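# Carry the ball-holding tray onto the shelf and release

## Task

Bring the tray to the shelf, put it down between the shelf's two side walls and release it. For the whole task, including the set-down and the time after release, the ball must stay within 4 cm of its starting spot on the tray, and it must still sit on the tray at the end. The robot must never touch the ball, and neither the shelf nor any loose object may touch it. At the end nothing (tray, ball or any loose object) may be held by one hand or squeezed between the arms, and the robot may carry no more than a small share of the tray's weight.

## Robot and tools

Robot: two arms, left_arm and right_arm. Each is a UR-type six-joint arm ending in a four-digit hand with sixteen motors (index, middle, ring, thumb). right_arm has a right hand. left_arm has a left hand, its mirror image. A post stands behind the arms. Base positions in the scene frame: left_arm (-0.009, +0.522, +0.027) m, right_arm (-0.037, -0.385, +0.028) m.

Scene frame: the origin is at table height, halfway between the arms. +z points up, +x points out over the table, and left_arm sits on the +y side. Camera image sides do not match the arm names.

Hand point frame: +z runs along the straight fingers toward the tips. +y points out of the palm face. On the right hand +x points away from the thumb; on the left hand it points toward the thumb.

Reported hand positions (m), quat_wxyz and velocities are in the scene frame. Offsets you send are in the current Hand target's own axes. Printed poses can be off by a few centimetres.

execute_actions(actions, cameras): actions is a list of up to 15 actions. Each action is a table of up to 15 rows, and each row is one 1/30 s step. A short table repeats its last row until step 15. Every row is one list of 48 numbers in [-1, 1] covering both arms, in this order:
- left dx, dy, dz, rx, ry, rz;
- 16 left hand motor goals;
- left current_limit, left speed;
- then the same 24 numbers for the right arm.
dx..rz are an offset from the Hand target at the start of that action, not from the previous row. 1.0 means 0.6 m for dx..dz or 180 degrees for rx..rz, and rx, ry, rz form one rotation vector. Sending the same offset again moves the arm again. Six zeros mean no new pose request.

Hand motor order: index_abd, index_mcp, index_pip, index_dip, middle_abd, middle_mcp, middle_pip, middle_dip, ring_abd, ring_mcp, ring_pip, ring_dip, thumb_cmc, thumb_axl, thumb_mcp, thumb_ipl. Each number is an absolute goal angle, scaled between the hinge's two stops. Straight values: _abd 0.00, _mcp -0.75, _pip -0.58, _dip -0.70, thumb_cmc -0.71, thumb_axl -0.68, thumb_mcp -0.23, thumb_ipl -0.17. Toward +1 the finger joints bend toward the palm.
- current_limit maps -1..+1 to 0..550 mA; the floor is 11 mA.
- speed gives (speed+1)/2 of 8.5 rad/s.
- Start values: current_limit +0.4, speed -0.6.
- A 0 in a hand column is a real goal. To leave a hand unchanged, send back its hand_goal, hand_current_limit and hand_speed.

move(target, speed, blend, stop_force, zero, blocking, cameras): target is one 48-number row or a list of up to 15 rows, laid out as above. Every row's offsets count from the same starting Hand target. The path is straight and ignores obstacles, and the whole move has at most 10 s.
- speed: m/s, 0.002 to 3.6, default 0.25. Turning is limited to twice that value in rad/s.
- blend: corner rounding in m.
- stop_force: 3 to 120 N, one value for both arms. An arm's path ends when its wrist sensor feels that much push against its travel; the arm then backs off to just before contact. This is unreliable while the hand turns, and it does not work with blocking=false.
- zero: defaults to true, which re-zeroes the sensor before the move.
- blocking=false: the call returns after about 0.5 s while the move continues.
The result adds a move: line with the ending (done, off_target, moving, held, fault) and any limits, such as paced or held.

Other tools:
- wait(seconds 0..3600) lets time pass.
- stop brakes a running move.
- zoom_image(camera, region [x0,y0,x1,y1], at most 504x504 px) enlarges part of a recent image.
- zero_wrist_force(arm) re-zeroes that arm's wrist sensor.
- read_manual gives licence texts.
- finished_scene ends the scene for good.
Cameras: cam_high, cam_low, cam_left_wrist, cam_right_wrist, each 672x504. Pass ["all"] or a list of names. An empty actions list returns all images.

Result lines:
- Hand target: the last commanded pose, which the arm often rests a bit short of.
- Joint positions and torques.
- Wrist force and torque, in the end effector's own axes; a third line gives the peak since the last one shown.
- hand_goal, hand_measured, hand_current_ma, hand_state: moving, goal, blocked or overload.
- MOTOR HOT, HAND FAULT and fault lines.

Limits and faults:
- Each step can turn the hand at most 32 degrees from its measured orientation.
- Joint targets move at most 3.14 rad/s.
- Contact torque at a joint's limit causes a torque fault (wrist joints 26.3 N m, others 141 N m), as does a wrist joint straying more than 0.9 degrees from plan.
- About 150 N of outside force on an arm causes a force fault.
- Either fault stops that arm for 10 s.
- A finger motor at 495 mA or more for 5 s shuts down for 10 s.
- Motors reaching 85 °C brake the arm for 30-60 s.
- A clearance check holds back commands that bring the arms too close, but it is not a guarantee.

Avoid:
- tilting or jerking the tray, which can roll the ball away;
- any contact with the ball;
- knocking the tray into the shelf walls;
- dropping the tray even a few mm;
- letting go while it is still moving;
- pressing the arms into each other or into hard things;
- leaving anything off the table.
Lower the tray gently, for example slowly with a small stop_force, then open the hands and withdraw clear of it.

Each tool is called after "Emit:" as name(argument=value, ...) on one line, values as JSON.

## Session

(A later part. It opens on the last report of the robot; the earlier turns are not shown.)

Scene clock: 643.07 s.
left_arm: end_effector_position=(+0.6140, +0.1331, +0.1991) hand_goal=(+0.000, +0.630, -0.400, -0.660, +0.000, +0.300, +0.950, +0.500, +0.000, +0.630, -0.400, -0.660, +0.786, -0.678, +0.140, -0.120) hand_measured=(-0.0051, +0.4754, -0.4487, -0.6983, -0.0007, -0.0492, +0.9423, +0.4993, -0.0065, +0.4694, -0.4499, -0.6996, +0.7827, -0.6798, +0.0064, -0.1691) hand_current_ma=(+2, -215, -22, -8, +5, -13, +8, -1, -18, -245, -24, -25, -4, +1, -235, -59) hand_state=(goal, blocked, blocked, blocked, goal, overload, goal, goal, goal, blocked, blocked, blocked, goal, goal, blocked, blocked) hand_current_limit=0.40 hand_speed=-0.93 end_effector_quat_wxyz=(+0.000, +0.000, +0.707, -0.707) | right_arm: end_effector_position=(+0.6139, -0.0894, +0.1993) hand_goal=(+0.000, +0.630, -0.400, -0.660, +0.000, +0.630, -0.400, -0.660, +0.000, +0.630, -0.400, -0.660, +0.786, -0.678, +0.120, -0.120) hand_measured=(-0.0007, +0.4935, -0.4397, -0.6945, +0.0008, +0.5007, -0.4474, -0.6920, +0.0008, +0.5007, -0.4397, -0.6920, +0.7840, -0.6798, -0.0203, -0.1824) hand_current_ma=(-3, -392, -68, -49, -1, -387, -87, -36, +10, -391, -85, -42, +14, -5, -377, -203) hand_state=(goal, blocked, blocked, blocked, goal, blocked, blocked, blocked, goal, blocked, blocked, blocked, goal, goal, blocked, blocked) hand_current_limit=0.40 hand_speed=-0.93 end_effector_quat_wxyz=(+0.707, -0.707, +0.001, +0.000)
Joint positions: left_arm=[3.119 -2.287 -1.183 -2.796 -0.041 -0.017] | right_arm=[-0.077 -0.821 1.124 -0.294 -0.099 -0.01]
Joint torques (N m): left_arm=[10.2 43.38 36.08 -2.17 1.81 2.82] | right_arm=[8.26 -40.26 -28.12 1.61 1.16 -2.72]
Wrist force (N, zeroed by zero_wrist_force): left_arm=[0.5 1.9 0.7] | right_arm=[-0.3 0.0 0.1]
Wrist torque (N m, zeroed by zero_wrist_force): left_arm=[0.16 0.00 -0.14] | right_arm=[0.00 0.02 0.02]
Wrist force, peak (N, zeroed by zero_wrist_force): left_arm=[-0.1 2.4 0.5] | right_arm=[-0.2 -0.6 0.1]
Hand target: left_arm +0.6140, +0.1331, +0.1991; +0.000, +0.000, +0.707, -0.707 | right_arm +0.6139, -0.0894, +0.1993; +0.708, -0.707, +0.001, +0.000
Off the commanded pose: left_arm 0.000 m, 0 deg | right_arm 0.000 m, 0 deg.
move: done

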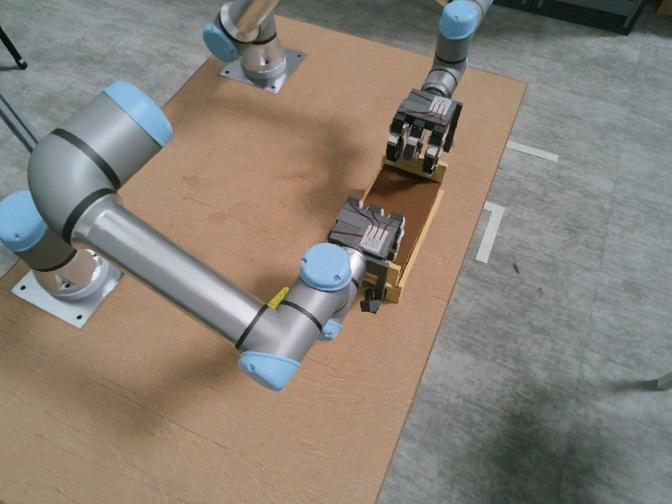

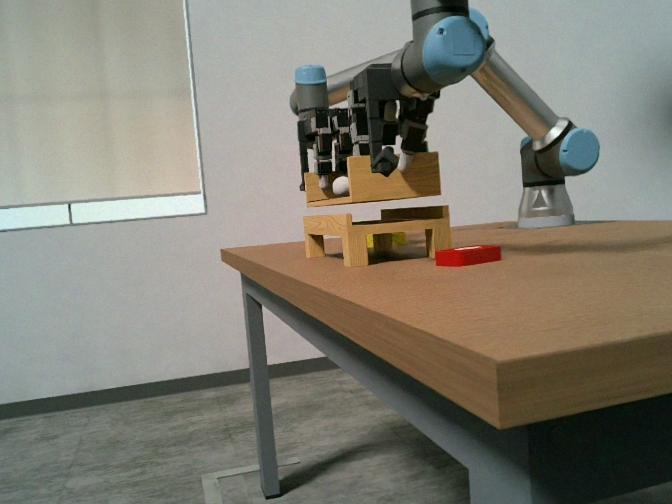

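Emit:
zoom_image(camera="cam_low", region=[295, 145, 385, 235])

Emit:
zoom_image(camera="cam_low", region=[375, 145, 465, 235])

Scaled by 5.600 from the camera's image (finer frame: 960x720).

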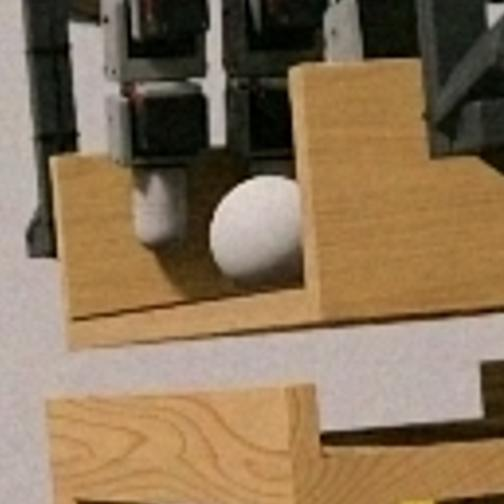

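Scaled by 5.600 from the camera's image (finer frame: 960x720).

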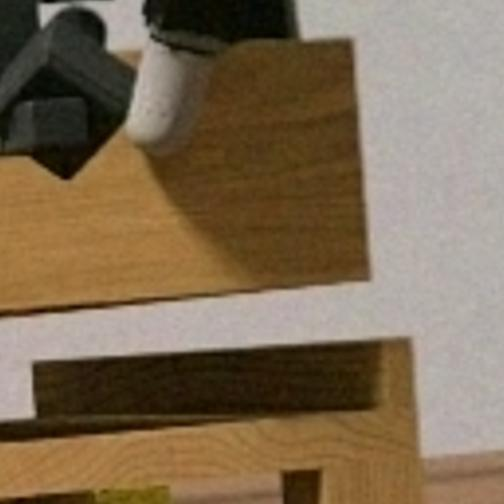

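Emit:
move(target=[0.00167, 0.025, 0, 0, 0, 0, 0, 0.63, -0.40, -0.66, 0, 0.3, 0.95, 0.5, 0, 0.63, -0.40, -0.66, 0.786, -0.678, 0.14, -0.12, 0.4, -0.93, 0, 0.025, 0, 0, 0, 0, 0, 0.63, -0.40, -0.66, 0, 0.63, -0.40, -0.66, 0, 0.63, -0.40, -0.66, 0.786, -0.678, 0.12, -0.12, 0.4, -0.93], speed=0.01, cameras=["all"])

Emit:
zoom_image(camera="cam_low", region=[295, 155, 385, 245])

Emit:
zoom_image(camera="cam_low", region=[375, 155, 465, 245])

Emit:
zoom_image(camera="cam_high", region=[370, 140, 460, 230])

Emit:
zoom_image(camera="cam_high", region=[360, 230, 440, 310])

Scene clock: 729.17 s.
left_arm: end_effector_position=(+0.6131, +0.1331, +0.1842) hand_goal=(+0.000, +0.630, -0.400, -0.660, +0.000, +0.300, +0.950, +0.500, +0.000, +0.630, -0.400, -0.660, +0.786, -0.678, +0.140, -0.120) hand_measured=(-0.0051, +0.4754, -0.4512, -0.6996, -0.0007, -0.0492, +0.9423, +0.4993, -0.0080, +0.4694, -0.4487, -0.6996, +0.7827, -0.6798, +0.0074, -0.1691) hand_current_ma=(+1, -226, -21, -7, -6, -4, +3, -8, -4, -236, -9, -30, -9, +2, -242, -45) hand_state=(goal, blocked, blocked, blocked, goal, overload, goal, goal, goal, blocked, blocked, blocked, goal, goal, blocked, blocked) hand_current_limit=0.40 hand_speed=-0.93 end_effector_quat_wxyz=(+0.000, +0.000, +0.707, -0.707) | right_arm: end_effector_position=(+0.6139, -0.0893, +0.1843) hand_goal=(+0.000, +0.630, -0.400, -0.660, +0.000, +0.630, -0.400, -0.660, +0.000, +0.630, -0.400, -0.660, +0.786, -0.678, +0.120, -0.120) hand_measured=(-0.0007, +0.4947, -0.4410, -0.6945, +0.0008, +0.5007, -0.4461, -0.6907, -0.0007, +0.4995, -0.4410, -0.6920, +0.7840, -0.6798, -0.0203, -0.1824) hand_current_ma=(+11, -382, -81, -48, -5, -381, -85, -50, +10, -393, -76, -50, +6, -18, -373, -209) hand_state=(goal, blocked, blocked, blocked, goal, blocked, blocked, blocked, goal, blocked, blocked, blocked, goal, goal, blocked, blocked) hand_current_limit=0.40 hand_speed=-0.93 end_effector_quat_wxyz=(+0.708, -0.707, +0.000, +0.000)
Joint positions: left_arm=[3.118 -2.302 -1.196 -2.787 -0.041 0.002] | right_arm=[-0.077 -0.808 1.142 -0.322 -0.099 -0.012]
Joint torques (N m): left_arm=[-9.21 43.84 6.62 0.12 -1.61 2.86] | right_arm=[3.49 -40.87 -12.11 -1.3 -1.38 3.05]
Wrist force (N, zeroed by zero_wrist_force): left_arm=[0.1 2.1 0.7] | right_arm=[-0.5 -0.2 0.2]
Wrist torque (N m, zeroed by zero_wrist_force): left_arm=[0.21 0.02 -0.19] | right_arm=[-0.03 0.02 0.00]
Wrist force, peak (N, zeroed by zero_wrist_force): left_arm=[0.3 2.3 0.7] | right_arm=[-0.7 -0.2 0.3]
Hand target: left_arm +0.6130, +0.1331, +0.1841; +0.000, +0.000, +0.707, -0.707 | right_arm +0.6139, -0.0893, +0.1843; +0.708, -0.707, +0.001, +0.000
Off the commanded pose: left_arm 0.000 m, 0 deg | right_arm 0.000 m, 0 deg.
move: done

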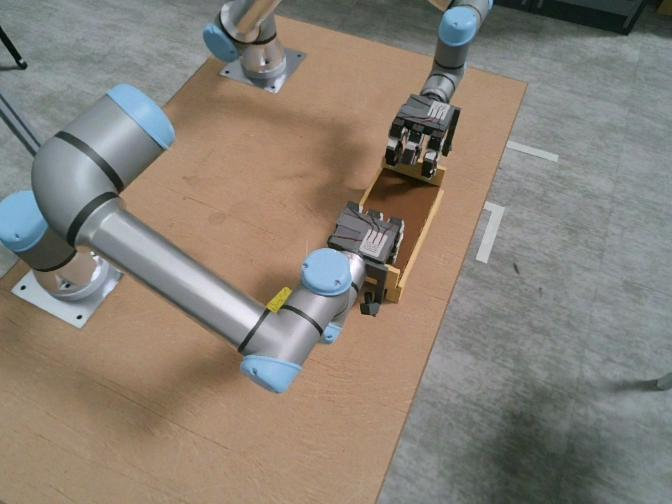

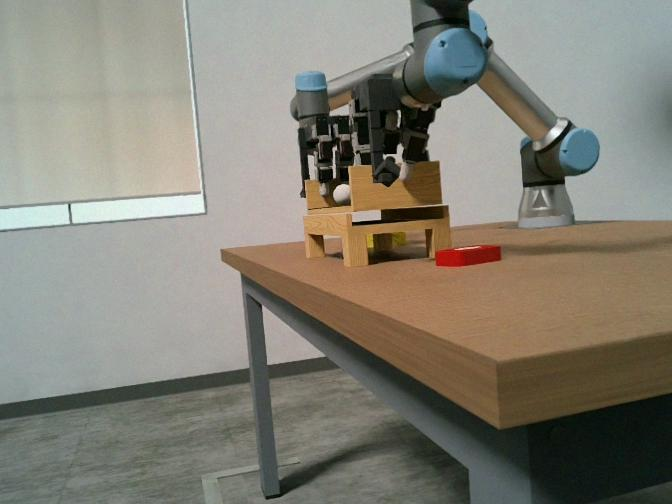

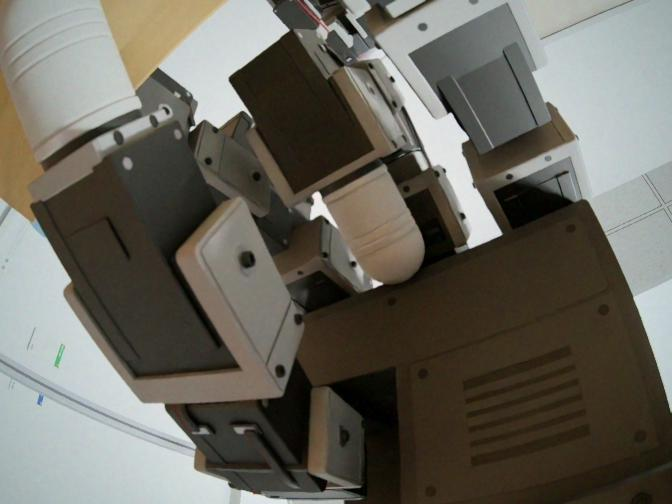

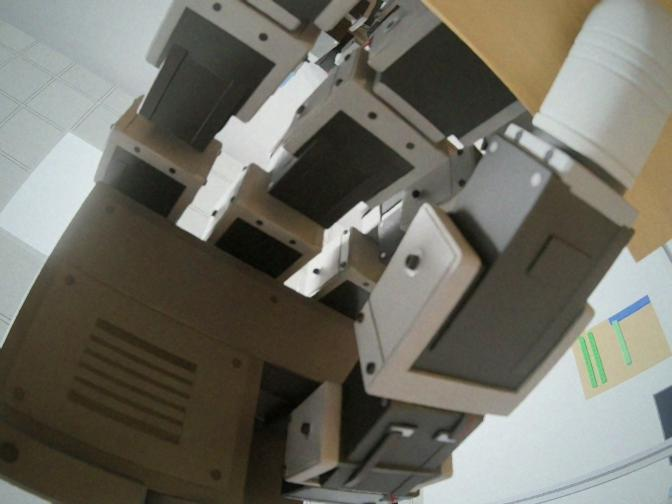

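Scaled by 5.600 from the camera's image (finer frame: 960x720).

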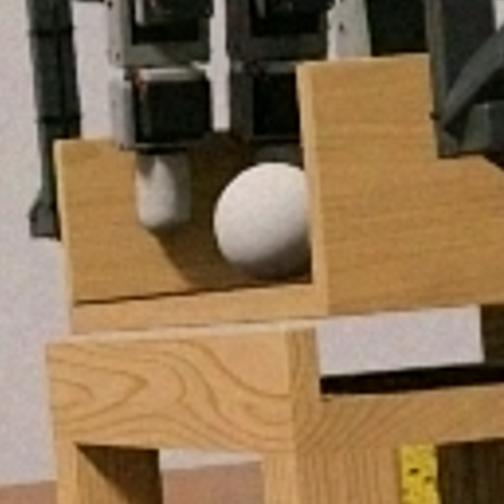

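Scaled by 5.600 from the camera's image (finer frame: 960x720).

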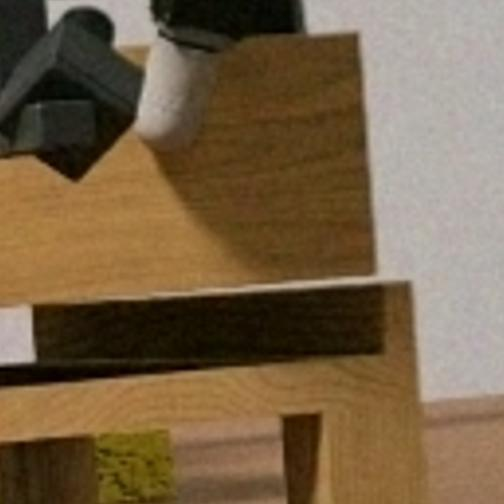

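Scaled by 5.600 from the camera's image (finer frame: 960x720).

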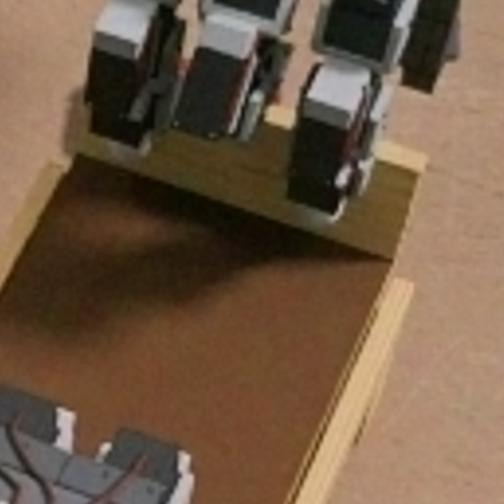

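Scaled by 6.300 from the camera's image (finer frame: 960x720).

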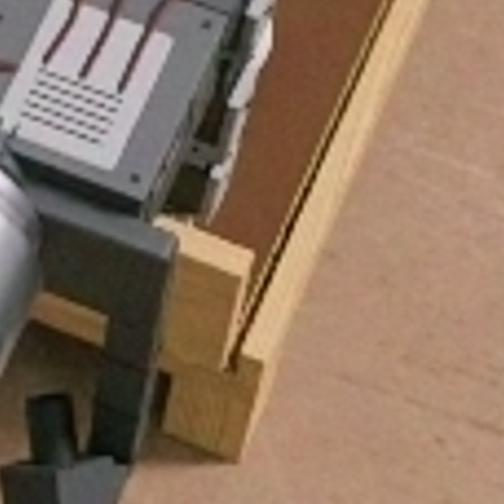

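Emit:
move(target=[0, 0.0167, 0, 0, 0, 0, 0, 0.63, -0.40, -0.66, 0, 0.3, 0.95, 0.5, 0, 0.63, -0.40, -0.66, 0.786, -0.678, 0.14, -0.12, 0.4, -0.93, 0, 0.0167, 0, 0, 0, 0, 0, 0.63, -0.40, -0.66, 0, 0.63, -0.40, -0.66, 0, 0.63, -0.40, -0.66, 0.786, -0.678, 0.12, -0.12, 0.4, -0.93], speed=0.005, stop_force=3, cameras=["cam_high", "cam_low"])

Emit:
zoom_image(camera="cam_low", region=[295, 155, 465, 275])

Emit:
zoom_image(camera="cam_high", region=[340, 140, 460, 310])

Scene clock: 762.80 s.
left_arm: end_effector_position=(+0.6130, +0.1331, +0.1741) hand_goal=(+0.000, +0.630, -0.400, -0.660, +0.000, +0.300, +0.950, +0.500, +0.000, +0.630, -0.400, -0.660, +0.786, -0.678, +0.140, -0.120) hand_measured=(-0.0051, +0.4754, -0.4512, -0.6983, -0.0007, -0.0492, +0.9423, +0.4980, -0.0080, +0.4682, -0.4499, -0.6996, +0.7815, -0.6798, +0.0074, -0.1691) hand_current_ma=(-12, -224, -23, -13, -7, -14, -5, -11, -4, -235, -20, -24, +11, -3, -242, -46) hand_state=(goal, blocked, blocked, blocked, goal, overload, goal, goal, goal, blocked, blocked, blocked, goal, goal, blocked, blocked) hand_current_limit=0.40 hand_speed=-0.93 end_effector_quat_wxyz=(+0.000, +0.000, +0.707, -0.707) | right_arm: end_effector_position=(+0.6139, -0.0893, +0.1743) hand_goal=(+0.000, +0.630, -0.400, -0.660, +0.000, +0.630, -0.400, -0.660, +0.000, +0.630, -0.400, -0.660, +0.786, -0.678, +0.120, -0.120) hand_measured=(-0.0007, +0.4947, -0.4410, -0.6945, +0.0008, +0.4995, -0.4461, -0.6907, +0.0008, +0.5007, -0.4410, -0.6920, +0.7840, -0.6798, -0.0203, -0.1824) hand_current_ma=(+11, -389, -75, -49, +0, -374, -92, -36, +10, -393, -78, -44, +2, -11, -377, -200) hand_state=(goal, blocked, blocked, blocked, goal, blocked, blocked, blocked, goal, blocked, blocked, blocked, goal, goal, blocked, blocked) hand_current_limit=0.40 hand_speed=-0.93 end_effector_quat_wxyz=(+0.708, -0.707, +0.001, +0.000)
Joint positions: left_arm=[3.118 -2.312 -1.207 -2.769 -0.041 0.004] | right_arm=[-0.077 -0.799 1.154 -0.343 -0.099 -0.011]
Joint torques (N m): left_arm=[-6.82 65.27 5.91 2.16 -1.16 -2.45] | right_arm=[8.28 -50.13 -11.09 -1.28 1.53 3.06]
Wrist force (N, zeroed by zero_wrist_force): left_arm=[-0.1 2.2 0.5] | right_arm=[-0.3 -0.1 -0.1]
Wrist torque (N m, zeroed by zero_wrist_force): left_arm=[0.21 0.06 -0.14] | right_arm=[-0.01 0.01 -0.06]
Wrist force, peak (N, zeroed by zero_wrist_force): left_arm=[-0.1 2.4 0.5] | right_arm=[-0.8 -0.3 0.4]
Hand target: left_arm +0.6130, +0.1331, +0.1741; +0.000, +0.000, +0.707, -0.707 | right_arm +0.6139, -0.0893, +0.1743; +0.708, -0.707, +0.001, +0.000
Off the commanded pose: left_arm 0.000 m, 0 deg | right_arm 0.000 m, 0 deg.
move: done

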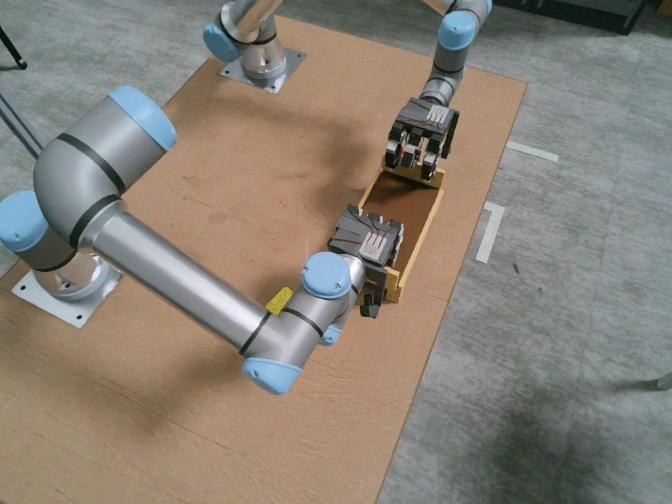

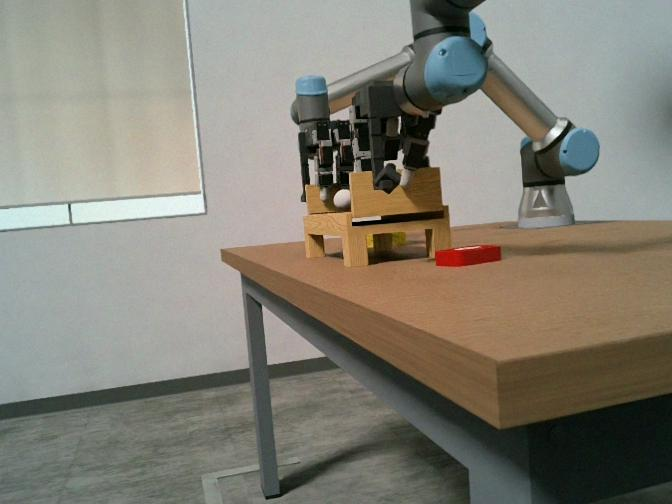

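Scaled by 2.965 from the camera's image (finer frame: 960x720).

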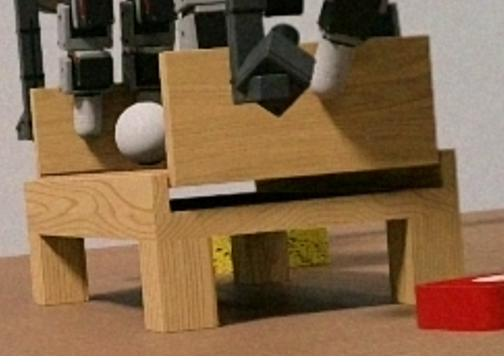

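Scaled by 2.965 from the camera's image (finer frame: 960x720).

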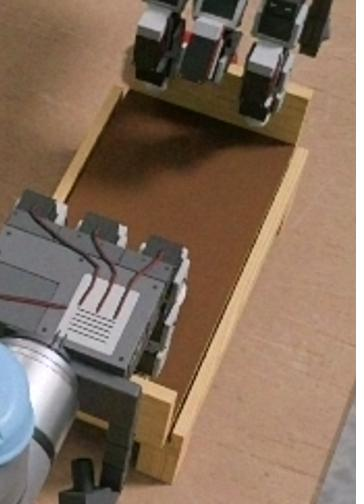

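Emit:
move(target=[0, 0.0142, 0, 0, 0, 0, 0, 0.63, -0.40, -0.66, 0, 0.3, 0.95, 0.5, 0, 0.63, -0.40, -0.66, 0.786, -0.678, 0.14, -0.12, 0.4, -0.93, 0, 0.0142, 0, 0, 0, 0, 0, 0.63, -0.40, -0.66, 0, 0.63, -0.40, -0.66, 0, 0.63, -0.40, -0.66, 0.786, -0.678, 0.12, -0.12, 0.4, -0.93], speed=0.005, stop_force=3, cameras=["cam_high", "cam_low"])

Emit:
zoom_image(camera="cam_low", region=[295, 155, 465, 275])

Scene clock: 774.97 s.
left_arm: end_effector_position=(+0.6130, +0.1331, +0.1656) hand_goal=(+0.000, +0.630, -0.400, -0.660, +0.000, +0.300, +0.950, +0.500, +0.000, +0.630, -0.400, -0.660, +0.786, -0.678, +0.140, -0.120) hand_measured=(-0.0051, +0.4754, -0.4525, -0.6983, +0.0008, -0.0492, +0.9423, +0.4993, -0.0065, +0.4694, -0.4487, -0.6996, +0.7827, -0.6798, +0.0074, -0.1691) hand_current_ma=(-9, -217, -23, -6, +1, -19, +17, -12, -3, -241, -19, -29, -3, +5, -238, -56) hand_state=(goal, blocked, blocked, blocked, goal, overload, goal, goal, goal, blocked, blocked, blocked, goal, goal, blocked, blocked) hand_current_limit=0.40 hand_speed=-0.93 end_effector_quat_wxyz=(+0.000, +0.000, +0.707, -0.707) | right_arm: end_effector_position=(+0.6139, -0.0893, +0.1657) hand_goal=(+0.000, +0.630, -0.400, -0.660, +0.000, +0.630, -0.400, -0.660, +0.000, +0.630, -0.400, -0.660, +0.786, -0.678, +0.120, -0.120) hand_measured=(+0.0008, +0.4947, -0.4410, -0.6945, -0.0007, +0.4995, -0.4461, -0.6907, -0.0007, +0.5007, -0.4410, -0.6920, +0.7840, -0.6788, -0.0194, -0.1824) hand_current_ma=(+14, -392, -76, -50, +1, -380, -80, -44, +5, -392, -81, -40, -4, -16, -374, -209) hand_state=(goal, blocked, blocked, blocked, goal, blocked, blocked, blocked, goal, blocked, blocked, blocked, goal, goal, blocked, blocked) hand_current_limit=0.40 hand_speed=-0.93 end_effector_quat_wxyz=(+0.708, -0.707, +0.001, +0.000)
Joint positions: left_arm=[3.118 -2.32 -1.216 -2.752 -0.041 0.005] | right_arm=[-0.077 -0.791 1.163 -0.36 -0.099 -0.011]
Joint torques (N m): left_arm=[7.35 64.99 5.94 2.07 1.5 -2.31] | right_arm=[7.98 -50.35 -11.47 -1.3 1.52 2.97]
Wrist force (N, zeroed by zero_wrist_force): left_arm=[-0.2 2.1 0.3] | right_arm=[-0.7 -0.4 0.0]
Wrist torque (N m, zeroed by zero_wrist_force): left_arm=[0.21 0.06 -0.14] | right_arm=[-0.07 0.07 -0.11]
Wrist force, peak (N, zeroed by zero_wrist_force): left_arm=[-0.1 2.3 0.5] | right_arm=[-0.7 -0.4 0.0]
Hand target: left_arm +0.6130, +0.1331, +0.1656; +0.000, +0.000, +0.707, -0.707 | right_arm +0.6139, -0.0893, +0.1657; +0.708, -0.707, +0.001, +0.000
Off the commanded pose: left_arm 0.000 m, 0 deg | right_arm 0.000 m, 0 deg.
move: done

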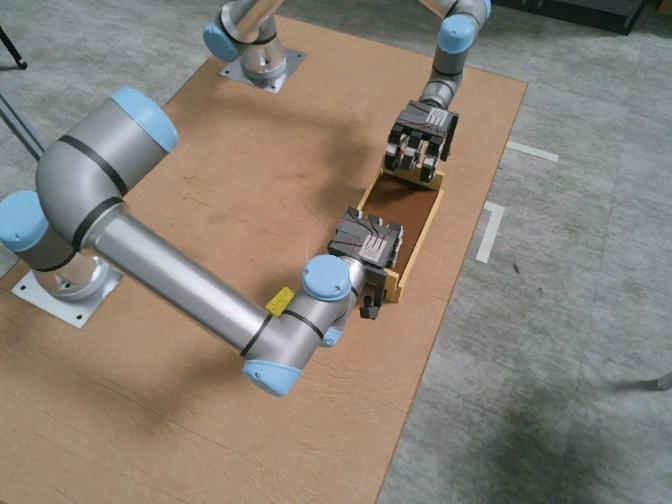

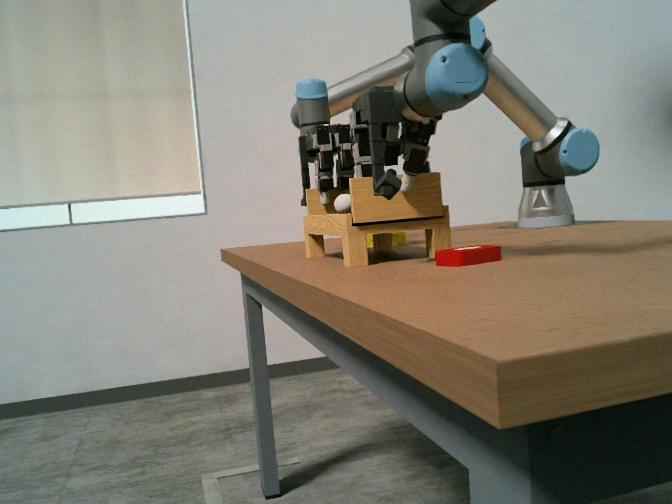

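Scaled by 2.965 from the camera's image (finer frame: 960x720).

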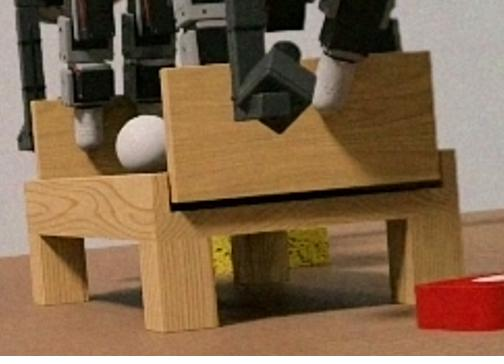

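Emit:
move(target=[0, 0.0133, 0, 0, 0, 0, 0, 0.63, -0.40, -0.66, 0, 0.3, 0.95, 0.5, 0, 0.63, -0.40, -0.66, 0.786, -0.678, 0.14, -0.12, 0.4, -0.93, 0, 0.0133, 0, 0, 0, 0, 0, 0.63, -0.40, -0.66, 0, 0.63, -0.40, -0.66, 0, 0.63, -0.40, -0.66, 0.786, -0.678, 0.12, -0.12, 0.4, -0.93], speed=0.002, stop_force=3, cameras=["cam_high", "cam_low"])

Emit:
zoom_image(camera="cam_low", region=[295, 155, 465, 275])

Scene clock: 787.63 s.
left_arm: end_effector_position=(+0.6130, +0.1331, +0.1605) hand_goal=(+0.000, +0.630, -0.400, -0.660, +0.000, +0.300, +0.950, +0.500, +0.000, +0.630, -0.400, -0.660, +0.786, -0.678, +0.140, -0.120) hand_measured=(-0.0051, +0.4754, -0.4512, -0.6996, -0.0007, -0.0492, +0.9435, +0.4980, -0.0065, +0.4682, -0.4487, -0.6996, +0.7827, -0.6788, +0.0084, -0.1691) hand_current_ma=(-13, -221, -14, -9, -13, -15, +8, -12, -12, -245, -26, -22, +6, +2, -240, -53) hand_state=(goal, blocked, blocked, blocked, goal, overload, goal, goal, goal, blocked, blocked, blocked, goal, goal, blocked, blocked) hand_current_limit=0.40 hand_speed=-0.93 end_effector_quat_wxyz=(+0.000, +0.000, +0.707, -0.707) | right_arm: end_effector_position=(+0.6139, -0.0893, +0.1608) hand_goal=(+0.000, +0.630, -0.400, -0.660, +0.000, +0.630, -0.400, -0.660, +0.000, +0.630, -0.400, -0.660, +0.786, -0.678, +0.120, -0.120) hand_measured=(-0.0007, +0.4947, -0.4410, -0.6945, +0.0008, +0.5007, -0.4461, -0.6907, +0.0008, +0.5007, -0.4410, -0.6920, +0.7840, -0.6788, -0.0203, -0.1824) hand_current_ma=(-2, -394, -75, -48, +2, -380, -84, -50, +12, -392, -83, -36, +3, -9, -378, -202) hand_state=(goal, blocked, blocked, blocked, goal, blocked, blocked, blocked, goal, blocked, blocked, blocked, goal, goal, blocked, blocked) hand_current_limit=0.40 hand_speed=-0.93 end_effector_quat_wxyz=(+0.708, -0.707, +0.001, +0.000)
Joint positions: left_arm=[3.118 -2.325 -1.22 -2.743 -0.041 0.005] | right_arm=[-0.077 -0.787 1.168 -0.369 -0.099 -0.011]
Joint torques (N m): left_arm=[5.4 51.71 11 -0.49 0.91 0.32] | right_arm=[7.45 -47.56 -18.32 1.41 1.53 -1.65]
Wrist force (N, zeroed by zero_wrist_force): left_arm=[0.6 -2.4 0.2] | right_arm=[-1.0 -5.1 -0.1]
Wrist torque (N m, zeroed by zero_wrist_force): left_arm=[-0.10 -0.02 -0.09] | right_arm=[-0.35 0.07 -0.21]
Wrist force, peak (N, zeroed by zero_wrist_force): left_arm=[0.4 -2.6 0.3] | right_arm=[-0.9 -5.4 0.1]
Hand target: left_arm +0.6130, +0.1331, +0.1606; +0.000, +0.000, +0.707, -0.707 (not the last commanded pose) | right_arm +0.6139, -0.0893, +0.1608; +0.708, -0.707, +0.001, +0.000 (not the last commanded pose)
Off the commanded pose: left_arm 0.003 m, 0 deg | right_arm 0.003 m, 0 deg.
move: contact (left_arm, right_arm)

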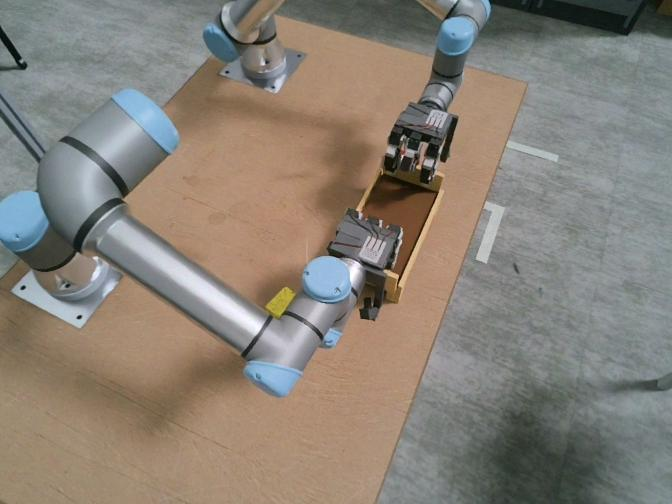

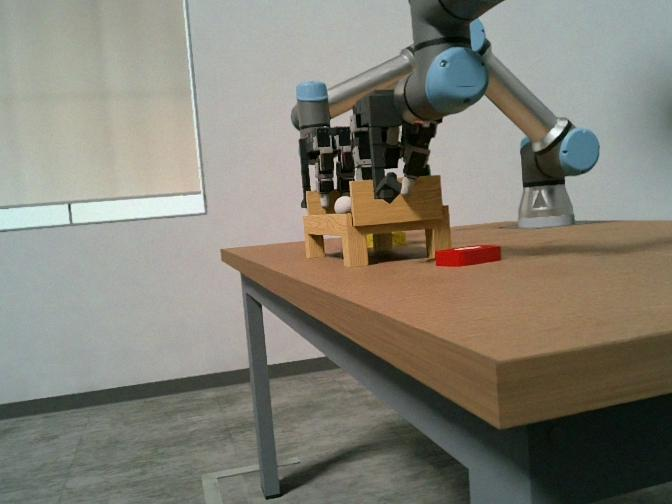

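Scaled by 2.965 from the camera's image (finer frame: 960x720).

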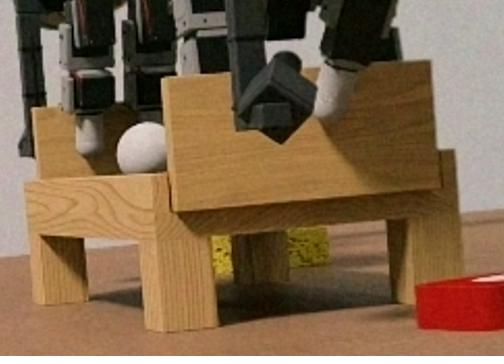

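Emit:
move(target=[0, 0, 0, 0, 0, 0, 0, 0.43, -0.431, -0.696, 0, 0.3, 0.95, 0.5, 0, 0.43, -0.431, -0.696, 0.786, -0.678, -0.06, -0.168, 0.4, -0.96, 0, 0, 0, 0, 0, 0, 0, 0.43, -0.431, -0.696, 0, 0.43, -0.431, -0.696, 0, 0.43, -0.431, -0.696, 0.786, -0.678, -0.08, -0.168, 0.4, -0.96], cameras=["cam_high", "cam_low"])

Emit:
zoom_image(camera="cam_low", region=[295, 155, 465, 275])

Emit:
zoom_image(camera="cam_high", region=[340, 140, 460, 310])

Scene clock: 805.20 s.
left_arm: end_effector_position=(+0.6130, +0.1331, +0.1606) hand_goal=(+0.000, +0.430, -0.432, -0.696, +0.000, +0.300, +0.950, +0.500, +0.000, +0.430, -0.432, -0.696, +0.786, -0.678, -0.060, -0.168) hand_measured=(-0.0051, +0.4814, -0.4589, -0.7060, +0.0008, -0.0492, +0.9423, +0.4993, -0.0065, +0.4766, -0.4589, -0.7060, +0.7815, -0.6798, +0.0133, -0.1805) hand_current_ma=(-10, -56, -6, +8, +2, -1, +7, -1, -14, -76, -6, -8, -3, -5, -74, -7) hand_state=(goal, moving, blocked, goal, goal, overload, goal, goal, goal, moving, blocked, goal, goal, goal, moving, goal) hand_current_limit=0.40 hand_speed=-0.96 end_effector_quat_wxyz=(+0.000, +0.000, +0.707, -0.707) | right_arm: end_effector_position=(+0.6139, -0.0893, +0.1608) hand_goal=(+0.000, +0.430, -0.432, -0.696, +0.000, +0.430, -0.432, -0.696, +0.000, +0.430, -0.432, -0.696, +0.786, -0.678, -0.080, -0.168) hand_measured=(-0.0007, +0.5019, -0.4487, -0.7034, +0.0008, +0.5104, -0.4576, -0.7034, -0.0007, +0.5080, -0.4512, -0.7022, +0.7827, -0.6788, -0.0184, -0.1881) hand_current_ma=(+1, -81, -21, +1, +0, -66, -27, -5, +9, -77, -36, +3, +2, -11, -92, -34) hand_state=(goal, moving, goal, goal, goal, moving, blocked, goal, goal, moving, goal, goal, goal, goal, moving, goal) hand_current_limit=0.40 hand_speed=-0.96 end_effector_quat_wxyz=(+0.708, -0.707, +0.001, +0.000)
Joint positions: left_arm=[3.118 -2.325 -1.22 -2.743 -0.041 0.005] | right_arm=[-0.077 -0.787 1.168 -0.369 -0.099 -0.011]
Joint torques (N m): left_arm=[5.66 59.9 32.38 -1.96 0.9 -1.25] | right_arm=[4.94 -48.49 -23.23 1.29 1.51 1.54]
Wrist force (N, zeroed by zero_wrist_force): left_arm=[0.7 -4.4 -0.6] | right_arm=[-0.8 -9.2 -0.7]
Wrist torque (N m, zeroed by zero_wrist_force): left_arm=[-0.25 -0.04 -0.06] | right_arm=[-0.64 0.07 -0.23]
Wrist force, peak (N, zeroed by zero_wrist_force): left_arm=[0.7 -4.5 -0.4] | right_arm=[-0.7 -9.5 -0.7]
Hand target: left_arm +0.6130, +0.1331, +0.1606; +0.000, +0.000, +0.707, -0.707 | right_arm +0.6139, -0.0893, +0.1608; +0.708, -0.707, +0.001, +0.000
Off the commanded pose: left_arm 0.000 m, 0 deg | right_arm 0.000 m, 0 deg.
move: done

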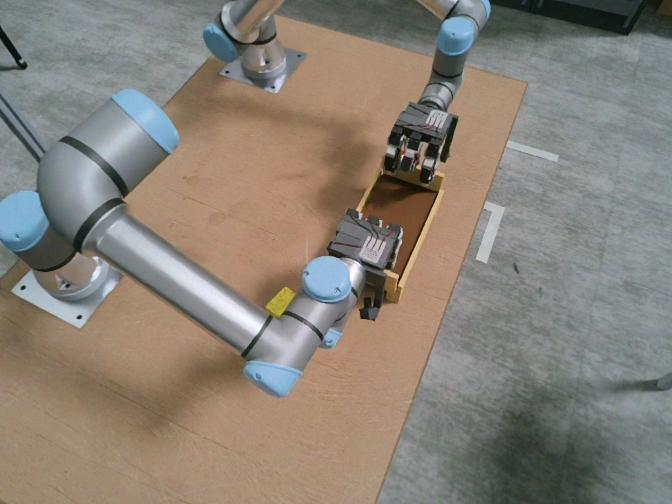

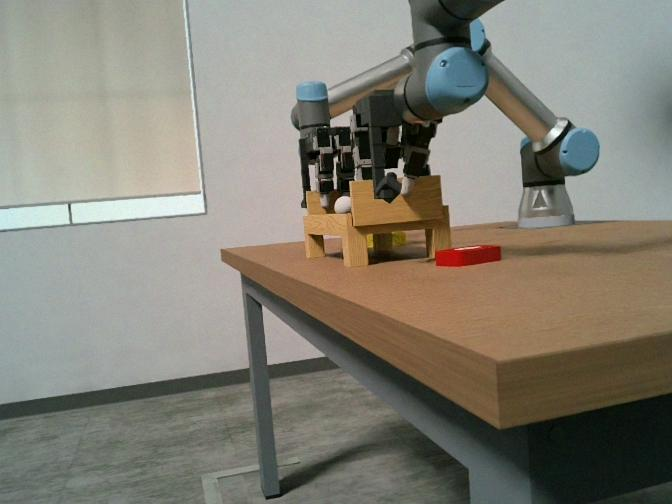

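Scaled by 2.965 from the camera's image (finer frame: 960x720).

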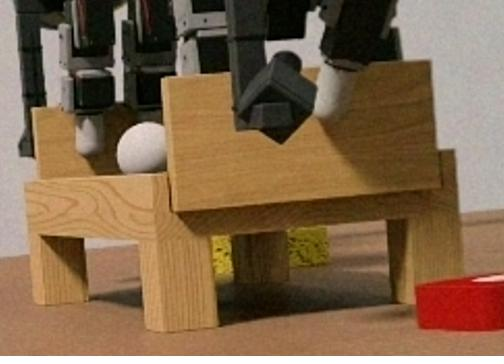

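Scaled by 2.965 from the camera's image (finer frame: 960x720).

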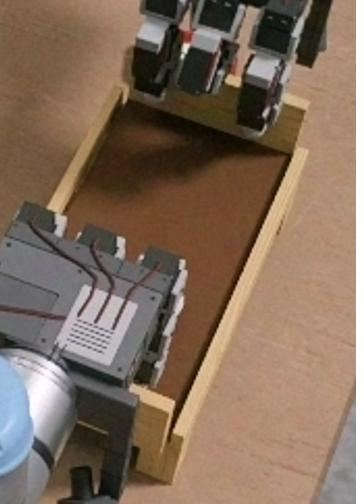

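Emit:
move(target=[0, 0, 0, 0, 0, 0, 0, 0.41, -0.431, -0.696, 0, 0.3, 0.95, 0.5, 0, 0.41, -0.431, -0.696, 0.786, -0.678, -0.08, -0.168, 0.4, -0.95, 0, 0, 0, 0, 0, 0, 0, 0.43, -0.431, -0.696, 0, 0.43, -0.431, -0.696, 0, 0.43, -0.431, -0.696, 0.786, -0.678, -0.1, -0.168, 0.4, -0.95], cameras=["cam_high", "cam_low"])

Emit:
zoom_image(camera="cam_low", region=[295, 155, 465, 275])

Scene clock: 811.50 s.
left_arm: end_effector_position=(+0.6130, +0.1331, +0.1606) hand_goal=(+0.000, +0.410, -0.432, -0.696, +0.000, +0.300, +0.950, +0.500, +0.000, +0.410, -0.432, -0.696, +0.786, -0.678, -0.080, -0.168) hand_measured=(-0.0051, +0.4199, -0.4358, -0.7009, -0.0007, -0.0492, +0.9423, +0.4993, -0.0065, +0.4199, -0.4371, -0.7022, +0.7827, -0.6798, -0.0777, -0.1719) hand_current_ma=(-15, +1, +12, +15, -16, -7, +7, -3, -14, -7, +0, -14, -2, -3, -12, -8) hand_state=(goal, goal, goal, goal, goal, overload, goal, goal, goal, goal, goal, goal, goal, goal, goal, goal) hand_current_limit=0.40 hand_speed=-0.95 end_effector_quat_wxyz=(+0.000, +0.000, +0.707, -0.707) | right_arm: end_effector_position=(+0.6139, -0.0893, +0.1608) hand_goal=(+0.000, +0.430, -0.432, -0.696, +0.000, +0.430, -0.432, -0.696, +0.000, +0.430, -0.432, -0.696, +0.786, -0.678, -0.100, -0.168) hand_measured=(-0.0007, +0.4380, -0.4358, -0.7009, +0.0008, +0.4356, -0.4358, -0.6996, +0.0008, +0.4380, -0.4358, -0.6996, +0.7840, -0.6798, -0.0985, -0.1710) hand_current_ma=(+3, +7, -8, +6, -1, +13, +2, -1, +2, +7, -11, +3, +0, -8, +9, -6) hand_state=(goal, goal, goal, goal, goal, goal, goal, goal, goal, goal, goal, goal, goal, goal, goal, goal) hand_current_limit=0.40 hand_speed=-0.95 end_effector_quat_wxyz=(+0.708, -0.707, +0.001, +0.000)
Joint positions: left_arm=[3.118 -2.325 -1.22 -2.743 -0.041 0.005] | right_arm=[-0.077 -0.787 1.168 -0.369 -0.099 -0.011]
Joint torques (N m): left_arm=[5.64 42.27 32.96 -2.04 0.93 2.48] | right_arm=[1.71 -43.77 -10.08 0.33 1.25 1.06]
Wrist force (N, zeroed by zero_wrist_force): left_arm=[0.0 -0.2 -2.2] | right_arm=[-0.1 -2.8 -2.5]
Wrist torque (N m, zeroed by zero_wrist_force): left_arm=[0.03 -0.03 -0.15] | right_arm=[-0.24 0.08 -0.10]
Wrist force, peak (N, zeroed by zero_wrist_force): left_arm=[0.6 -4.4 -0.4] | right_arm=[-1.1 -9.4 -0.3]
Hand target: left_arm +0.6130, +0.1331, +0.1606; +0.000, +0.000, +0.707, -0.707 | right_arm +0.6139, -0.0893, +0.1608; +0.708, -0.707, +0.001, +0.000
Off the commanded pose: left_arm 0.000 m, 0 deg | right_arm 0.000 m, 0 deg.
move: done

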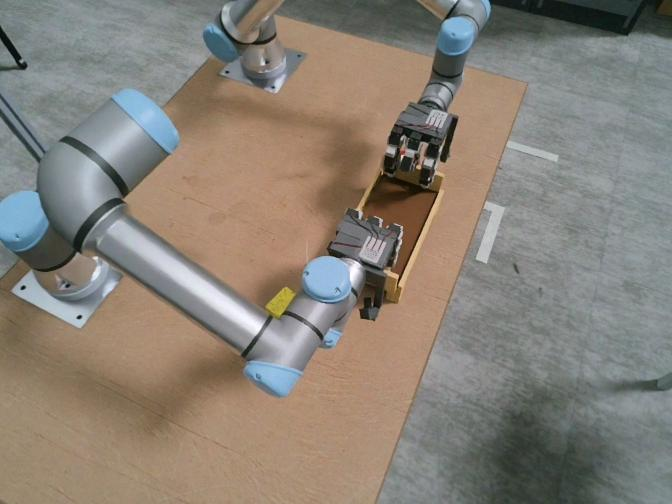

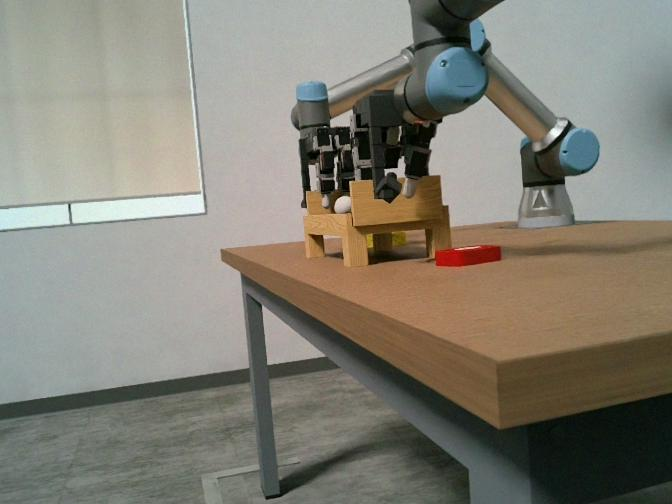

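Scaled by 2.965 from the camera's image (finer frame: 960x720).

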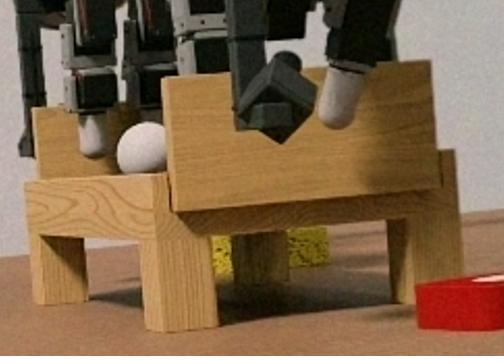

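Emit:
move(target=[0, -0.1833, 0, 0, 0, 0, 0, 0.41, -0.431, -0.696, 0, 0.3, 0.95, 0.5, 0, 0.41, -0.431, -0.696, 0.786, -0.678, -0.08, -0.168, 0.4, -0.95, 0, -0.1833, 0, 0, 0, 0, 0, 0.43, -0.431, -0.696, 0, 0.43, -0.431, -0.696, 0, 0.43, -0.431, -0.696, 0.786, -0.678, -0.1, -0.168, 0.4, -0.95], speed=0.06, cameras=["cam_high", "cam_low"])

Emit:
zoom_image(camera="cam_high", region=[340, 140, 460, 310])

Emit:
zoom_image(camera="cam_low", region=[295, 155, 465, 275])

Scene clock: 824.13 s.
left_arm: end_effector_position=(+0.6131, +0.1331, +0.2705) hand_goal=(+0.000, +0.410, -0.432, -0.696, +0.000, +0.300, +0.950, +0.500, +0.000, +0.410, -0.432, -0.696, +0.786, -0.678, -0.080, -0.168) hand_measured=(-0.0051, +0.4199, -0.4371, -0.7009, +0.0008, -0.0492, +0.9423, +0.4993, -0.0065, +0.4199, -0.4371, -0.7022, +0.7827, -0.6788, -0.0777, -0.1729) hand_current_ma=(-8, -5, +16, +12, -10, -14, +12, -19, -9, -10, +2, -7, -2, +2, -7, -8) hand_state=(goal, goal, goal, goal, goal, overload, goal, goal, goal, goal, goal, goal, goal, goal, goal, goal) hand_current_limit=0.40 hand_speed=-0.95 end_effector_quat_wxyz=(+0.000, +0.000, +0.706, -0.708) | right_arm: end_effector_position=(+0.6139, -0.0894, +0.2708) hand_goal=(+0.000, +0.430, -0.432, -0.696, +0.000, +0.430, -0.432, -0.696, +0.000, +0.430, -0.432, -0.696, +0.786, -0.678, -0.100, -0.168) hand_measured=(-0.0007, +0.4380, -0.4358, -0.7009, -0.0007, +0.4368, -0.4358, -0.6996, +0.0008, +0.4380, -0.4358, -0.6996, +0.7840, -0.6798, -0.0985, -0.1719) hand_current_ma=(+6, +5, +0, +14, -1, +8, +5, +11, +12, -1, -14, +8, +8, -11, +8, -4) hand_state=(goal, goal, goal, goal, goal, goal, goal, goal, goal, goal, goal, goal, goal, goal, goal, goal) hand_current_limit=0.40 hand_speed=-0.95 end_effector_quat_wxyz=(+0.707, -0.707, +0.001, +0.000)
Joint positions: left_arm=[3.119 -2.23 -1.093 -2.91 -0.04 -0.05] | right_arm=[-0.077 -0.864 1.013 -0.141 -0.099 -0.007]
Joint torques (N m): left_arm=[-4.36 39.66 35.84 -1.88 -0.34 2.66] | right_arm=[-10.52 -37.46 -27.6 1.53 -1.76 -2.68]
Wrist force (N, zeroed by zero_wrist_force): left_arm=[-0.2 -0.6 -1.7] | right_arm=[0.0 -2.9 -2.4]
Wrist torque (N m, zeroed by zero_wrist_force): left_arm=[-0.08 -0.02 -0.09] | right_arm=[-0.26 0.05 -0.03]
Wrist force, peak (N, zeroed by zero_wrist_force): left_arm=[0.1 -0.4 -2.2] | right_arm=[-0.3 -3.5 -2.7]
Hand target: left_arm +0.6130, +0.1331, +0.2705; +0.000, +0.000, +0.707, -0.707 | right_arm +0.6140, -0.0894, +0.2708; +0.708, -0.707, +0.001, +0.000
Off the commanded pose: left_arm 0.000 m, 0 deg | right_arm 0.000 m, 0 deg.
move: done

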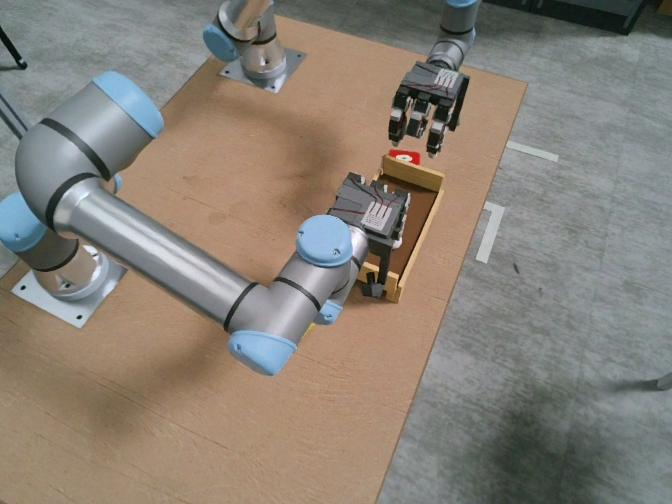

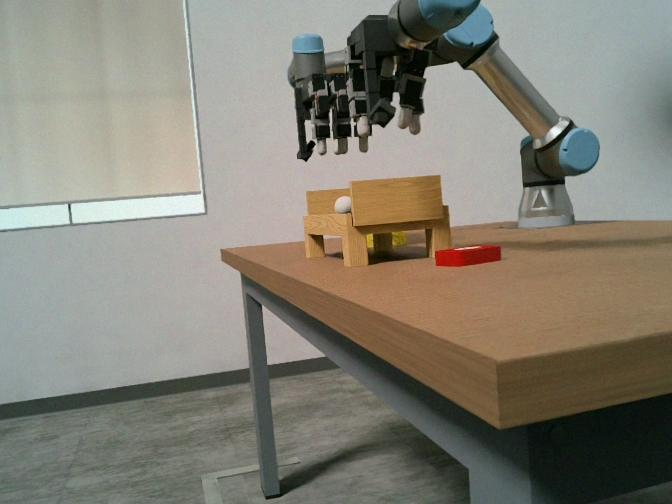

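Scaled by 2.965 from the camera's image (finer frame: 960x720).

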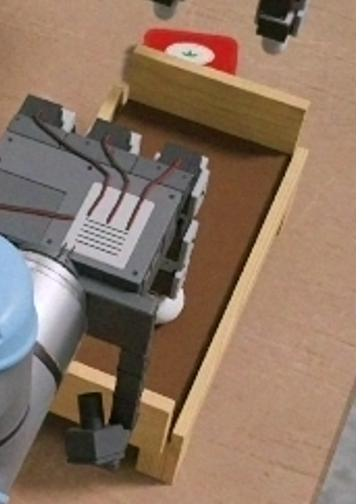

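Scaled by 2.965 from the camera's image (finer frame: 960x720).

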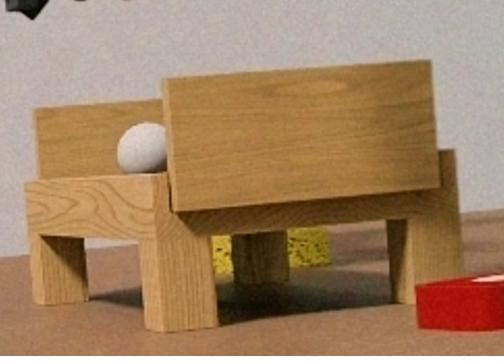

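Emit:
finished_scene(scene=1)

The scene is finished: the task was done.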